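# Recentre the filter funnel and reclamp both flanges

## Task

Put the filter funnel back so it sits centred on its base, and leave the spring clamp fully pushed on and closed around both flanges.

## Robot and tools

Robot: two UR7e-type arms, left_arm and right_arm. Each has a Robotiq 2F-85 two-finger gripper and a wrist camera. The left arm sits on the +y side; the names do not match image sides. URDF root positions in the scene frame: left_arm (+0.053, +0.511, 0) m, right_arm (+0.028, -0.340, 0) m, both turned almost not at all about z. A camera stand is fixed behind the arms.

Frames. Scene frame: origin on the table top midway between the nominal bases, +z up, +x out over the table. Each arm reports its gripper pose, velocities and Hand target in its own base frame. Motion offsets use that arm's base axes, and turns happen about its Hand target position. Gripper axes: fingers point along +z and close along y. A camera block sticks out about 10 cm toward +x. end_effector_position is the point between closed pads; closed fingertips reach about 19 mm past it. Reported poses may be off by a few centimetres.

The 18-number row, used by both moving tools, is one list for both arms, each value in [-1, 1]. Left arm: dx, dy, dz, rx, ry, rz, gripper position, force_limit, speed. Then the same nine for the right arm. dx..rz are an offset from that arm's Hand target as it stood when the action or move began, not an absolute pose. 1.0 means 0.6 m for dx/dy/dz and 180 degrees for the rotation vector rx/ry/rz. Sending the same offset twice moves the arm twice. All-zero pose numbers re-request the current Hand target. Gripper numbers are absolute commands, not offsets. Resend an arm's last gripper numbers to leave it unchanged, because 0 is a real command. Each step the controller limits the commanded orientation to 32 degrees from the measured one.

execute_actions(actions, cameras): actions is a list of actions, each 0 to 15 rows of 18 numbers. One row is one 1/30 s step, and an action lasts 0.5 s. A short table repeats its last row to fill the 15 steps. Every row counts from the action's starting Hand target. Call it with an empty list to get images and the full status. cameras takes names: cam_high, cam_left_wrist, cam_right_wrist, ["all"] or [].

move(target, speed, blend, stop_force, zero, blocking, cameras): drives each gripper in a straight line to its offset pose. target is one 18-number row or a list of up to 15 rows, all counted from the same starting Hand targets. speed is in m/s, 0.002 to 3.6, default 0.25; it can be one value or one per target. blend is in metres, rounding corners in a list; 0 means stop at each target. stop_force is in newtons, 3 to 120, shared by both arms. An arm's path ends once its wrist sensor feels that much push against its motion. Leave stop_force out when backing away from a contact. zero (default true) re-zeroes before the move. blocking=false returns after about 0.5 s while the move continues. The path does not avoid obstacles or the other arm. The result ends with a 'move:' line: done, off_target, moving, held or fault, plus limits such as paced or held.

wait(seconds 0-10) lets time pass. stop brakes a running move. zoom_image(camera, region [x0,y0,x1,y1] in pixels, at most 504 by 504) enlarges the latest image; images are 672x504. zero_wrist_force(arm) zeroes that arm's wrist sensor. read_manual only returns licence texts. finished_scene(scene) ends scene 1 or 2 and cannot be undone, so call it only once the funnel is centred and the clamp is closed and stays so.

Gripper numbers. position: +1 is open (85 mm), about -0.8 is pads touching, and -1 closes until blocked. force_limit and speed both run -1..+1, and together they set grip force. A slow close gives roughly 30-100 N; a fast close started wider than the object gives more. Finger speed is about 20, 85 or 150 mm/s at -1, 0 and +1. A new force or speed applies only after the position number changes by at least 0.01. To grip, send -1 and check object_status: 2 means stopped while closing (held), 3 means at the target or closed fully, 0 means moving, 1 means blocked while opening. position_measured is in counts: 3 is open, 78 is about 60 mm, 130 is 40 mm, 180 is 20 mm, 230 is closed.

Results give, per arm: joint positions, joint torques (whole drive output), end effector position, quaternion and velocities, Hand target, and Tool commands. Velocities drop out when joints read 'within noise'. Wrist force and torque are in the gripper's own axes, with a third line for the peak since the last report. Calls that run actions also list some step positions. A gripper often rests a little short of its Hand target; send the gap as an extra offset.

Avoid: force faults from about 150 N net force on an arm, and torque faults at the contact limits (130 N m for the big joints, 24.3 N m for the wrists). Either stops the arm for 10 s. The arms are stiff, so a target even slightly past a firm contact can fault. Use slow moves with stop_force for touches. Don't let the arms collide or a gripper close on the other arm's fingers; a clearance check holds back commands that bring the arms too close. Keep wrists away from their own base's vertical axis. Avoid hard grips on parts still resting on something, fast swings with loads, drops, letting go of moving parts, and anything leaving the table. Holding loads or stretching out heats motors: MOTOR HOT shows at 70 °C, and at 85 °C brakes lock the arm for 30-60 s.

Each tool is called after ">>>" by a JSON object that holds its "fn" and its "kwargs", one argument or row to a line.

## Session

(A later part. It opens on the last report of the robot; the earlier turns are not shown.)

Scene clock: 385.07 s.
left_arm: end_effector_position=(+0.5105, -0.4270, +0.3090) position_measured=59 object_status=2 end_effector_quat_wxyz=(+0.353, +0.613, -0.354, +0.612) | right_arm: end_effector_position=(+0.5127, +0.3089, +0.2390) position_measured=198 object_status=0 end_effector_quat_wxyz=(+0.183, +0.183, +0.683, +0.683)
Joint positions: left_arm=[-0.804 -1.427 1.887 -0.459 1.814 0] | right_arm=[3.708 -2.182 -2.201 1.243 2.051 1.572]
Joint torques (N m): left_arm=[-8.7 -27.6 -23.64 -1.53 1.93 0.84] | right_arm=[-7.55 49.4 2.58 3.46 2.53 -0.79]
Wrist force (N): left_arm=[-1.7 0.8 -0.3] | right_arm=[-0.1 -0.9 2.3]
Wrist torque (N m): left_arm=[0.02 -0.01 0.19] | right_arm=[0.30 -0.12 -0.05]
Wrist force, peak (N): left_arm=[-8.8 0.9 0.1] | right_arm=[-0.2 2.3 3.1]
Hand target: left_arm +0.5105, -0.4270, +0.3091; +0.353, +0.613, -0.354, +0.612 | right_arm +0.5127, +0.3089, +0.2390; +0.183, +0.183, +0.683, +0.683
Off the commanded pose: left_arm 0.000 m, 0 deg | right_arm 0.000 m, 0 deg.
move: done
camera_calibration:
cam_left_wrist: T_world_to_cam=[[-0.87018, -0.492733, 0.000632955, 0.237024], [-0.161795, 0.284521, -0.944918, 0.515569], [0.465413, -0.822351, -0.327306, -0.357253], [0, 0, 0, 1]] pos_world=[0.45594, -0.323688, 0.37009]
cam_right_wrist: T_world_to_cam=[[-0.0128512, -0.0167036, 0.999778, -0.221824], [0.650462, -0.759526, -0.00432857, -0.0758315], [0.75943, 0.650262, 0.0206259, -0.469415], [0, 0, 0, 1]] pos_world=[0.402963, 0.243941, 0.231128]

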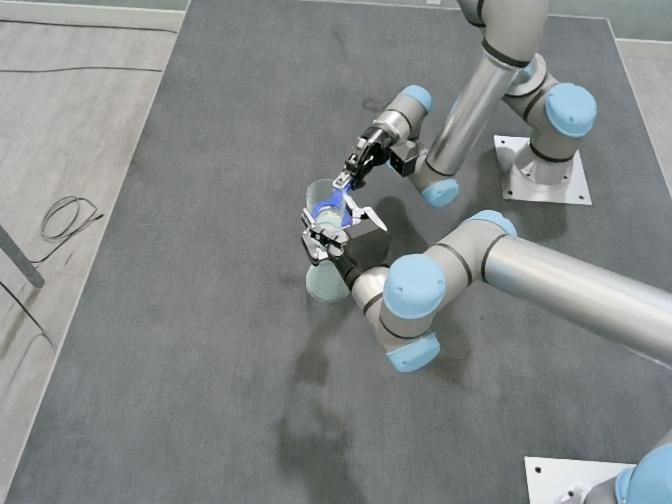

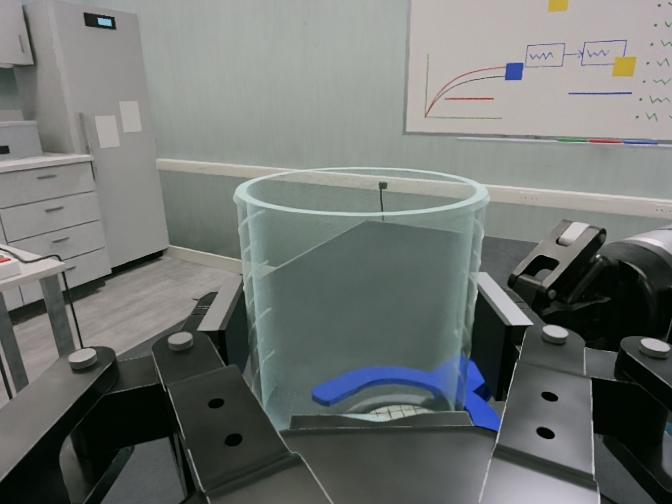

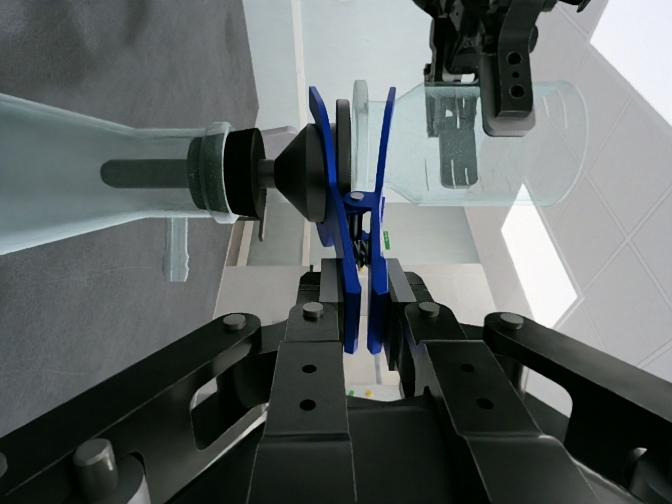

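>>> {"fn": "move", "kwargs": {
  "target": [
    [0,0,-0.0028,0,0,0,-1,-1,-1,0,0,0,0,0,0,-1,-1,-1],
    [-0.0133,-0.06,-0.0028,0,0,0,-1,-1,-1,0,0,0,0,0,0,-1,-1,-1]
  ],
  "speed": 0.04,
  "stop_force": 12,
  "cameras": ["all"]
}}

>>> {"fn": "zoom_image", "kwargs": {
  "camera": "cam_right_wrist",
  "region": [290, 70, 410, 200]
}}

>>> {"fn": "zoom_image", "kwargs": {
  "camera": "cam_high",
  "region": [300, 180, 365, 245]
}}

Scene clock: 412.27 s.
left_arm: end_effector_position=(+0.5025, -0.4630, +0.3074) position_measured=59 object_status=2 end_effector_quat_wxyz=(+0.353, +0.613, -0.354, +0.612) | right_arm: end_effector_position=(+0.5127, +0.3089, +0.2390) position_measured=198 object_status=2 end_effector_quat_wxyz=(+0.183, +0.183, +0.683, +0.683)
Joint positions: left_arm=[-0.876 -1.399 1.858 -0.459 1.742 0] | right_arm=[3.708 -2.182 -2.201 1.243 2.051 1.572]
Joint torques (N m): left_arm=[8.08 -45.33 -14.91 -3.34 2.76 -1.49] | right_arm=[-2.88 49.33 15.76 2.91 1.1 -0.47]
Wrist force (N): left_arm=[-2.1 -1.9 -1.4] | right_arm=[0.2 -0.4 -1.2]
Wrist torque (N m): left_arm=[0.09 -0.09 0.42] | right_arm=[0.24 0.06 -0.04]
Wrist force, peak (N): left_arm=[-0.7 -5.3 -2.2] | right_arm=[0.4 -1.1 -3.4]
Hand target: left_arm +0.5025, -0.4630, +0.3074; +0.353, +0.613, -0.354, +0.612 | right_arm +0.5127, +0.3089, +0.2390; +0.183, +0.183, +0.683, +0.683
Off the commanded pose: left_arm 0.000 m, 0 deg | right_arm 0.000 m, 0 deg.
move: done
camera_calibration:
cam_left_wrist: T_world_to_cam=[[-0.87018, -0.492733, 0.000632955, 0.212325], [-0.161795, 0.284521, -0.944918, 0.522911], [0.465413, -0.822351, -0.327306, -0.383691], [0, 0, 0, 1]] pos_world=[0.44794, -0.359688, 0.36839]
cam_right_wrist: T_world_to_cam=[[-0.0128506, -0.0167042, 0.999778, -0.221824], [0.650462, -0.759526, -0.0043294, -0.0758313], [0.75943, 0.650262, 0.0206259, -0.469415], [0, 0, 0, 1]] pos_world=[0.402963, 0.243941, 0.231128]

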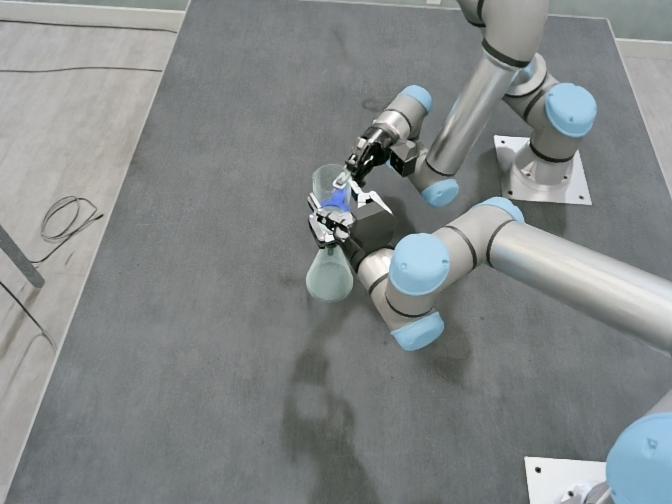

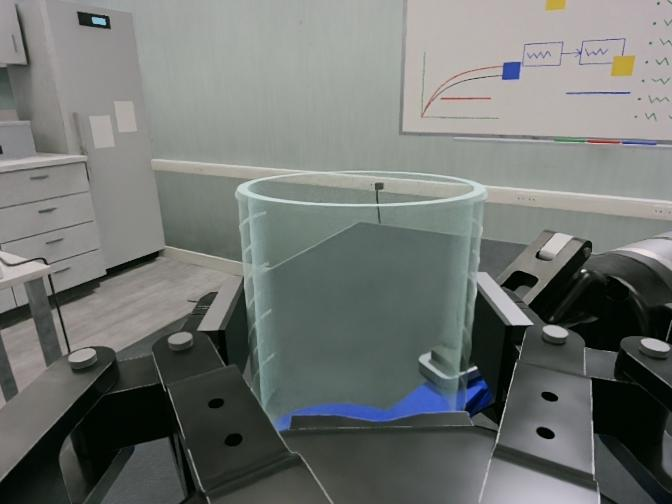

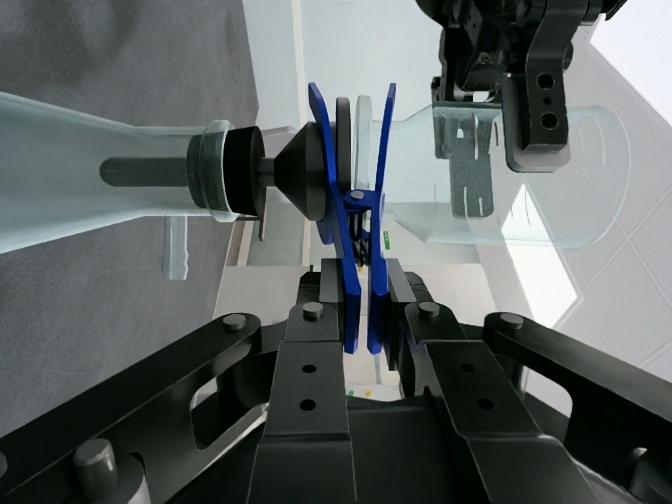

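Scaled by 3.877.

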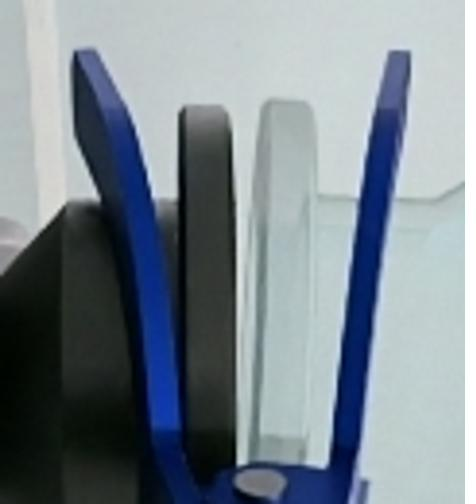

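Scaled by 7.754.

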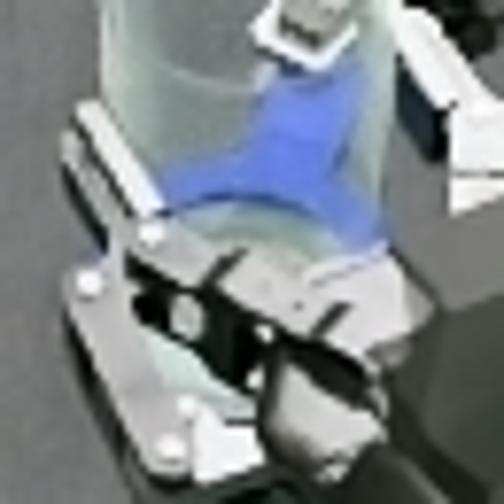

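>>> {"fn": "move", "kwargs": {
  "target": [0.0025,0.0013,0,0,0,0,-1,-1,-1,0,0,0,0,0,0,-1,-1,-1],
  "speed": 0.02,
  "cameras": ["cam_right_wrist"]
}}

>>> {"fn": "zoom_image", "kwargs": {
  "camera": "cam_right_wrist",
  "region": [290, 70, 410, 200]
}}

Scene clock: 443.67 s.
left_arm: end_effector_position=(+0.5040, -0.4622, +0.3074) position_measured=59 object_status=2 end_effector_quat_wxyz=(+0.354, +0.613, -0.354, +0.612) | right_arm: end_effector_position=(+0.5127, +0.3089, +0.2390) position_measured=198 object_status=2 end_effector_quat_wxyz=(+0.183, +0.183, +0.683, +0.683)
Joint positions: left_arm=[-0.872 -1.397 1.856 -0.458 1.746 0] | right_arm=[3.708 -2.182 -2.201 1.243 2.051 1.572]
Joint torques (N m): left_arm=[4.73 -21.3 -31.34 -1.09 1.19 -1.13] | right_arm=[0.93 48.18 21.9 2.59 -1.85 -0.12]
Wrist force (N): left_arm=[-2.0 1.5 -0.6] | right_arm=[-0.2 0.1 2.9]
Wrist torque (N m): left_arm=[0.04 -0.03 0.22] | right_arm=[0.27 -0.15 -0.02]
Wrist force, peak (N): left_arm=[-2.1 -2.2 -2.0] | right_arm=[-0.4 0.2 2.9]
Hand target: left_arm +0.5040, -0.4622, +0.3074; +0.353, +0.613, -0.354, +0.612 | right_arm +0.5127, +0.3089, +0.2390; +0.183, +0.183, +0.683, +0.683
Off the commanded pose: left_arm 0.000 m, 0 deg | right_arm 0.000 m, 0 deg.
move: done
camera_calibration:
cam_right_wrist: T_world_to_cam=[[-0.0128512, -0.0167036, 0.999778, -0.221824], [0.650462, -0.759526, -0.00432857, -0.0758315], [0.75943, 0.650262, 0.0206259, -0.469415], [0, 0, 0, 1]] pos_world=[0.402963, 0.243941, 0.231128]
Images, in order (width x height): cam_right_wrist 672x504.

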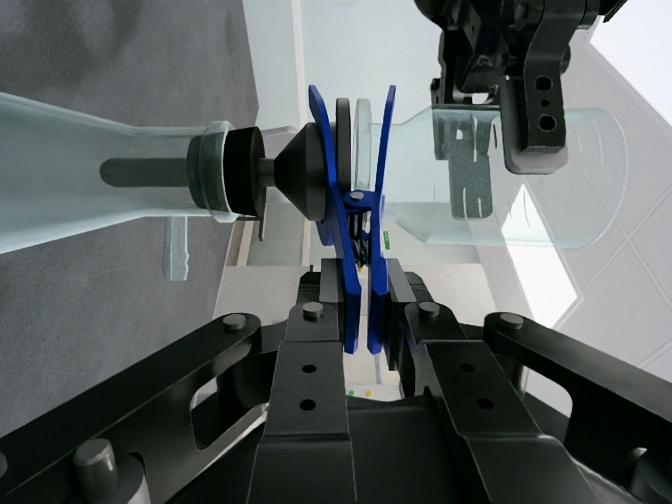

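Scaled by 3.877.

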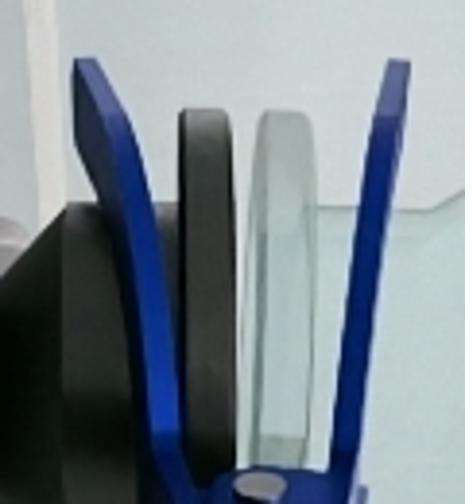

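>>> {"fn": "move", "kwargs": {
  "target": [0,0,-0.0065,0,0,0,-1,-1,-1,0,0,0,0,0,0,-1,-1,-1],
  "speed": 0.01,
  "stop_force": 4,
  "cameras": ["cam_right_wrist"]
}}

>>> {"fn": "zoom_image", "kwargs": {
  "camera": "cam_right_wrist",
  "region": [290, 70, 410, 200]
}}

Scene clock: 461.63 s.
left_arm: end_effector_position=(+0.5040, -0.4622, +0.3062) position_measured=59 object_status=2 end_effector_quat_wxyz=(+0.354, +0.613, -0.354, +0.612) | right_arm: end_effector_position=(+0.5127, +0.3089, +0.2390) position_measured=198 object_status=2 end_effector_quat_wxyz=(+0.183, +0.183, +0.683, +0.683)
Joint positions: left_arm=[-0.872 -1.396 1.858 -0.462 1.746 0] | right_arm=[3.708 -2.182 -2.201 1.243 2.051 1.572]
Joint torques (N m): left_arm=[-9.2 -45.54 -32.69 -2.29 -1.39 0.87] | right_arm=[4.32 48.27 9.37 2.22 2.06 0.19]
Wrist force (N): left_arm=[-1.5 1.4 0.2] | right_arm=[-0.4 -0.2 3.0]
Wrist torque (N m): left_arm=[0.06 0.08 0.23] | right_arm=[0.26 -0.14 -0.02]
Wrist force, peak (N): left_arm=[5.1 0.9 -2.7] | right_arm=[-0.3 0.1 3.3]
Hand target: left_arm +0.5040, -0.4622, +0.3062; +0.354, +0.613, -0.354, +0.612 (not the last commanded pose) | right_arm +0.5127, +0.3089, +0.2390; +0.183, +0.183, +0.683, +0.683
Off the commanded pose: left_arm 0.003 m, 0 deg | right_arm 0.000 m, 0 deg.
move: contact (left_arm)
camera_calibration:
cam_right_wrist: T_world_to_cam=[[-0.0128512, -0.0167036, 0.999778, -0.221824], [0.650462, -0.759526, -0.00432857, -0.0758315], [0.75943, 0.650262, 0.0206259, -0.469415], [0, 0, 0, 1]] pos_world=[0.402963, 0.243941, 0.231128]
Images, in order (width x height): cam_right_wrist 672x504.

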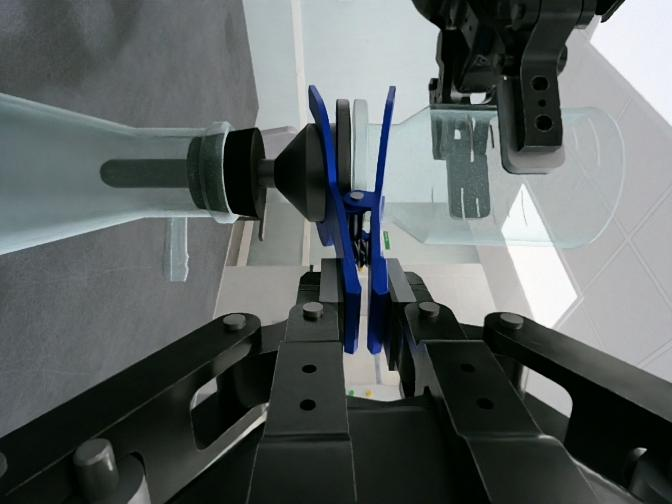

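Scaled by 3.877.

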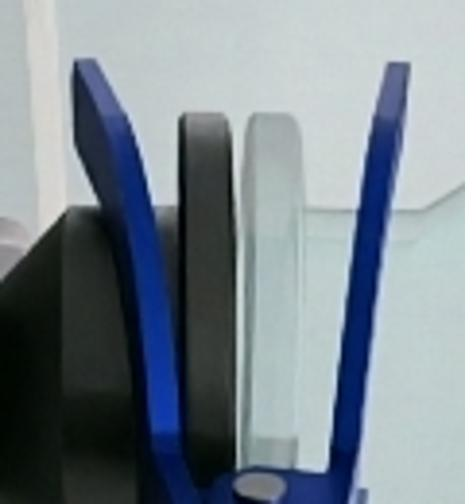

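>>> {"fn": "move", "kwargs": {
  "target": [0,0,-0.005,0,0,0,-1,-1,-1,0,0,0,0,0,0,-1,-1,-1],
  "speed": 0.005,
  "stop_force": 8,
  "cameras": ["cam_right_wrist"]
}}

>>> {"fn": "zoom_image", "kwargs": {
  "camera": "cam_right_wrist",
  "region": [290, 70, 410, 200]
}}

Scene clock: 471.23 s.
left_arm: end_effector_position=(+0.5040, -0.4622, +0.3058) position_measured=59 object_status=2 end_effector_quat_wxyz=(+0.354, +0.612, -0.353, +0.612) | right_arm: end_effector_position=(+0.5127, +0.3089, +0.2390) position_measured=198 object_status=2 end_effector_quat_wxyz=(+0.183, +0.183, +0.683, +0.683)
Joint positions: left_arm=[-0.872 -1.395 1.859 -0.464 1.746 0] | right_arm=[3.708 -2.182 -2.201 1.243 2.051 1.572]
Joint torques (N m): left_arm=[-9.32 -40.07 -29.13 -0.28 -1.38 0.83] | right_arm=[7.51 47.21 -0.33 1.88 2.72 0.56]
Wrist force (N): left_arm=[6.0 0.8 -2.4] | right_arm=[-0.8 -0.1 2.5]
Wrist torque (N m): left_arm=[0.06 0.05 0.26] | right_arm=[0.30 -0.18 -0.02]
Wrist force, peak (N): left_arm=[10.8 0.1 -4.4] | right_arm=[-0.4 -0.2 3.4]
Hand target: left_arm +0.5040, -0.4622, +0.3058; +0.354, +0.612, -0.353, +0.612 (not the last commanded pose) | right_arm +0.5127, +0.3089, +0.2390; +0.183, +0.183, +0.683, +0.683
Off the commanded pose: left_arm 0.003 m, 0 deg | right_arm 0.000 m, 0 deg.
move: contact (left_arm)
camera_calibration:
cam_right_wrist: T_world_to_cam=[[-0.0128512, -0.0167036, 0.999778, -0.221824], [0.650462, -0.759526, -0.00432857, -0.0758315], [0.75943, 0.650262, 0.0206259, -0.469415], [0, 0, 0, 1]] pos_world=[0.402963, 0.243941, 0.231128]
Images, in order (width x height): cam_right_wrist 672x504.

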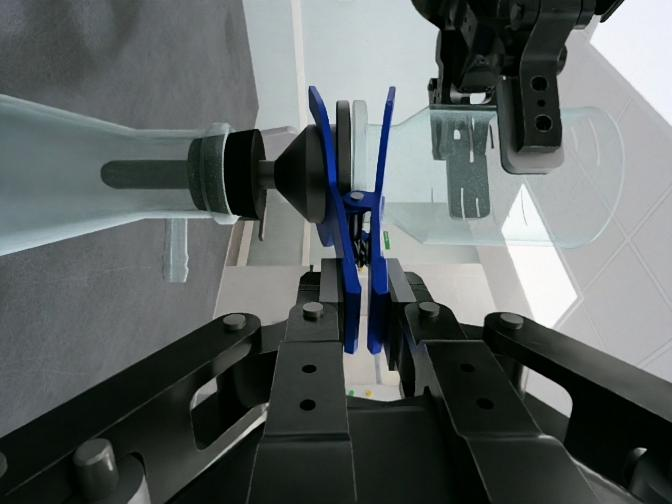

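Scaled by 3.877.

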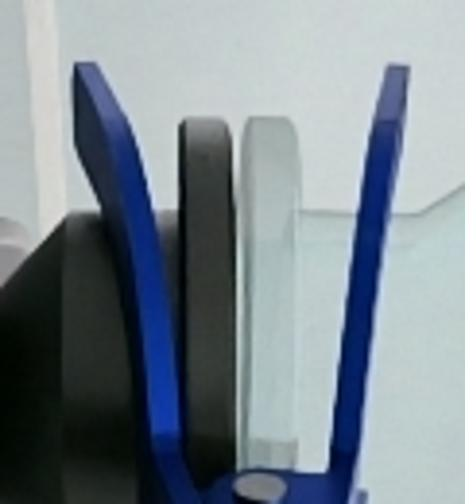

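>>> {"fn": "move", "kwargs": {
  "target": [0,0,0,0,0,0,-1,-1,-1,0,0,0,0,0,0,0.6,-1,-1],
  "cameras": ["cam_right_wrist","cam_high"]
}}

>>> {"fn": "zoom_image", "kwargs": {
  "camera": "cam_right_wrist",
  "region": [280, 60, 440, 360]
}}

Scene clock: 479.13 s.
left_arm: end_effector_position=(+0.5040, -0.4622, +0.3058) position_measured=59 object_status=2 end_effector_quat_wxyz=(+0.354, +0.612, -0.353, +0.612) | right_arm: end_effector_position=(+0.5127, +0.3089, +0.2390) position_measured=53 object_status=0 end_effector_quat_wxyz=(+0.183, +0.183, +0.683, +0.683)
Joint positions: left_arm=[-0.872 -1.395 1.859 -0.464 1.746 0] | right_arm=[3.708 -2.182 -2.201 1.243 2.051 1.572]
Joint torques (N m): left_arm=[-7.9 -36.06 -26.95 -4.98 -1.34 0.78] | right_arm=[2.76 46.21 10.14 0.9 1.24 1.07]
Wrist force (N): left_arm=[-9.7 0.9 -0.4] | right_arm=[-0.3 2.1 2.7]
Wrist torque (N m): left_arm=[0.02 0.05 0.26] | right_arm=[0.16 -0.09 0.02]
Wrist force, peak (N): left_arm=[-9.8 1.2 -0.1] | right_arm=[-2.8 -5.9 -1.0]
Hand target: left_arm +0.5040, -0.4622, +0.3058; +0.354, +0.612, -0.353, +0.612 | right_arm +0.5127, +0.3089, +0.2390; +0.183, +0.183, +0.683, +0.683
Off the commanded pose: left_arm 0.000 m, 0 deg | right_arm 0.000 m, 0 deg.
move: done
camera_calibration:
cam_right_wrist: T_world_to_cam=[[-0.0128506, -0.0167042, 0.999778, -0.221824], [0.650462, -0.759526, -0.0043294, -0.0758313], [0.75943, 0.650262, 0.0206259, -0.469415], [0, 0, 0, 1]] pos_world=[0.402963, 0.243941, 0.231128]
Images, in order (width x height): cam_high 672x504, cam_right_wrist 672x504.

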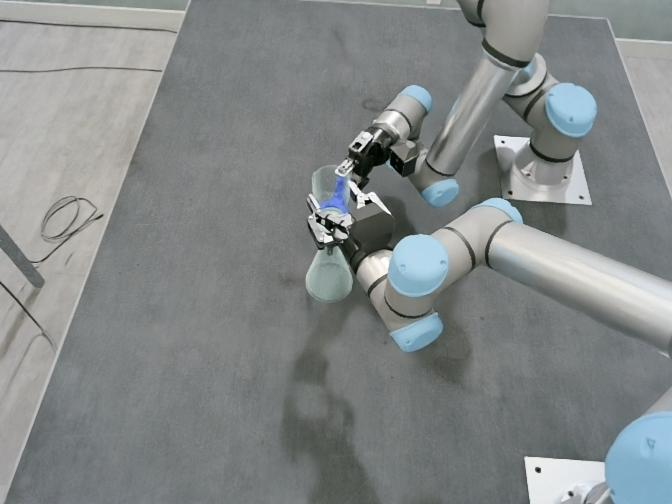

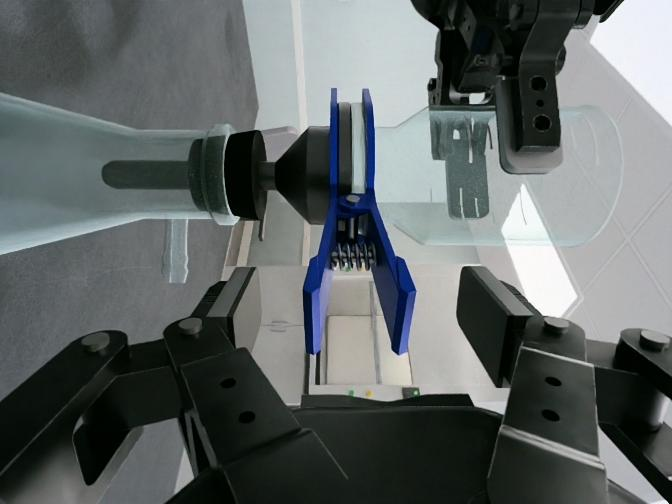

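Scaled by 1.680.

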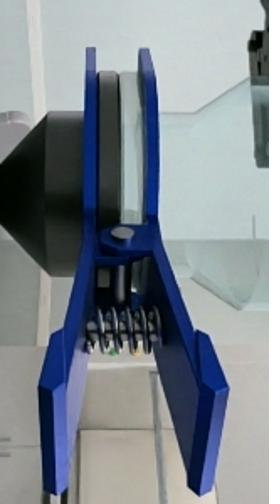

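>>> {"fn": "move", "kwargs": {
  "target": [
    [0,0,-0.0005,0,0,0,0.95,-1,-1,0,0,0,0,0,0,0.6,-1,-1],
    [-0.1,0.1732,0,0,0,0,0.95,-1,-1,-0.045,-0.19,0,0,0,0,0.6,-1,-1]
  ],
  "speed": 0.15,
  "cameras": ["all"]
}}

>>> {"fn": "zoom_image", "kwargs": {
  "camera": "cam_left_wrist",
  "region": [220, 120, 480, 400]
}}

>>> {"fn": "zoom_image", "kwargs": {
  "camera": "cam_high",
  "region": [300, 150, 370, 250]
}}

Scene clock: 490.00 s.
left_arm: end_effector_position=(+0.4440, -0.3583, +0.3058) position_measured=9 object_status=3 end_effector_quat_wxyz=(+0.354, +0.612, -0.353, +0.612) | right_arm: end_effector_position=(+0.4857, +0.1950, +0.2390) position_measured=53 object_status=3 end_effector_quat_wxyz=(+0.183, +0.183, +0.683, +0.683)
Joint positions: left_arm=[-0.805 -1.645 2.124 -0.479 1.813 0] | right_arm=[3.446 -2.149 -2.305 1.313 2.314 1.572]
Joint torques (N m): left_arm=[-10.29 -22.01 -19.22 -3.32 -1.55 0.33] | right_arm=[-9.32 19.48 19.48 0.65 1.08 2.45]
Wrist force (N): left_arm=[-0.1 0.6 -0.3] | right_arm=[-0.2 2.3 2.8]
Wrist torque (N m): left_arm=[-0.03 -0.02 0.20] | right_arm=[0.21 -0.08 0.00]
Wrist force, peak (N): left_arm=[-9.8 1.2 -0.1] | right_arm=[0.4 2.1 4.8]
Hand target: left_arm +0.4440, -0.3583, +0.3058; +0.354, +0.612, -0.353, +0.612 | right_arm +0.4857, +0.1949, +0.2390; +0.183, +0.183, +0.683, +0.683
Off the commanded pose: left_arm 0.000 m, 0 deg | right_arm 0.000 m, 0 deg.
move: done
camera_calibration:
cam_left_wrist: T_world_to_cam=[[-0.87012, -0.49284, 0.000494158, 0.213059], [-0.161271, 0.283779, -0.945231, 0.481742], [0.465708, -0.822544, -0.326402, -0.271335], [0, 0, 0, 1]] pos_world=[0.38944, -0.254889, 0.366688]
cam_right_wrist: T_world_to_cam=[[-0.0129293, -0.0167678, 0.999776, -0.224037], [0.650405, -0.759576, -0.00432813, -0.144827], [0.759478, 0.650203, 0.0207267, -0.374814], [0, 0, 0, 1]] pos_world=[0.375963, 0.129941, 0.231128]

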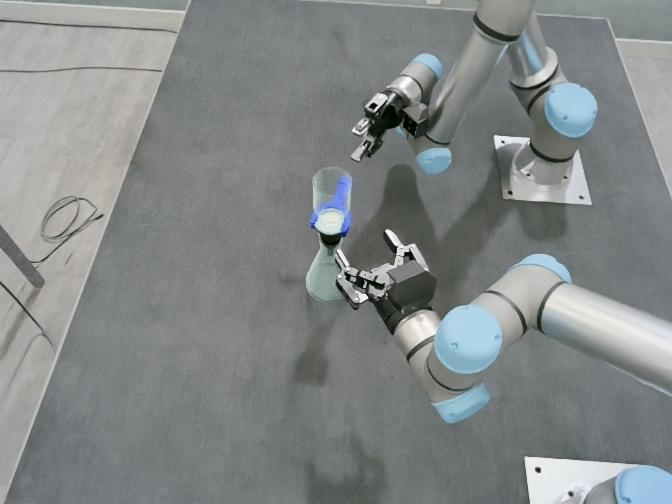

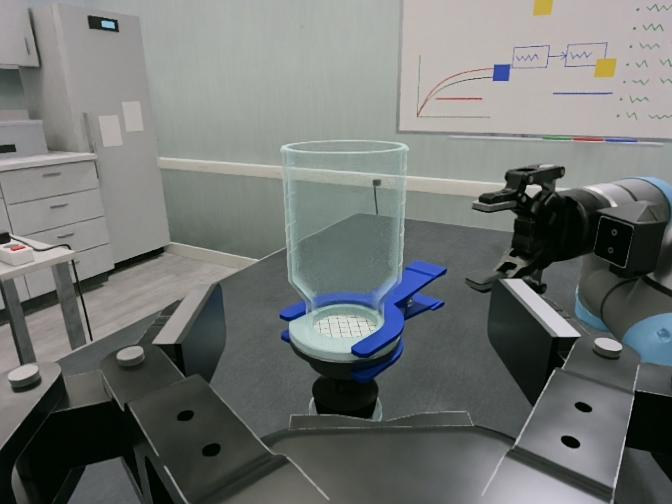

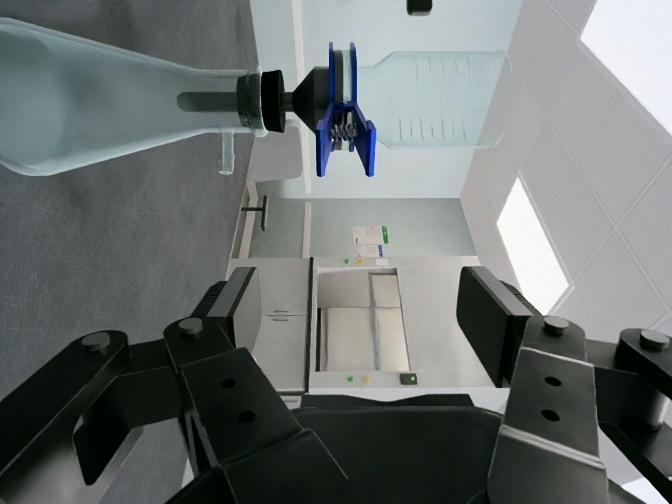

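Scaled by 1.800.

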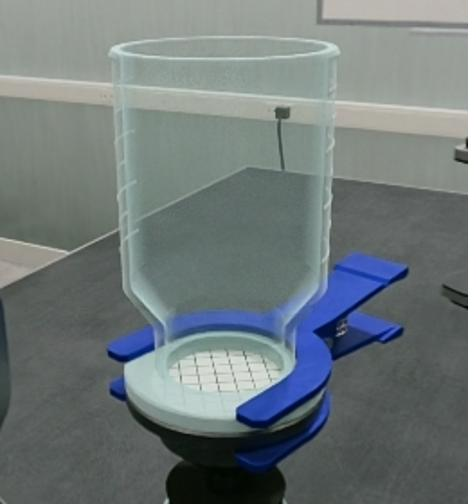

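Scaled by 5.040.

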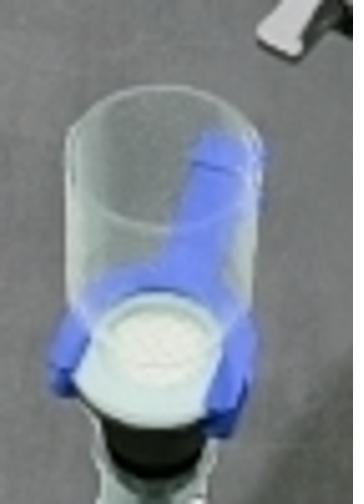

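>>> {"fn": "finished_scene", "kwargs": {
  "scene": 2
}}

The scene is finished: the task was done.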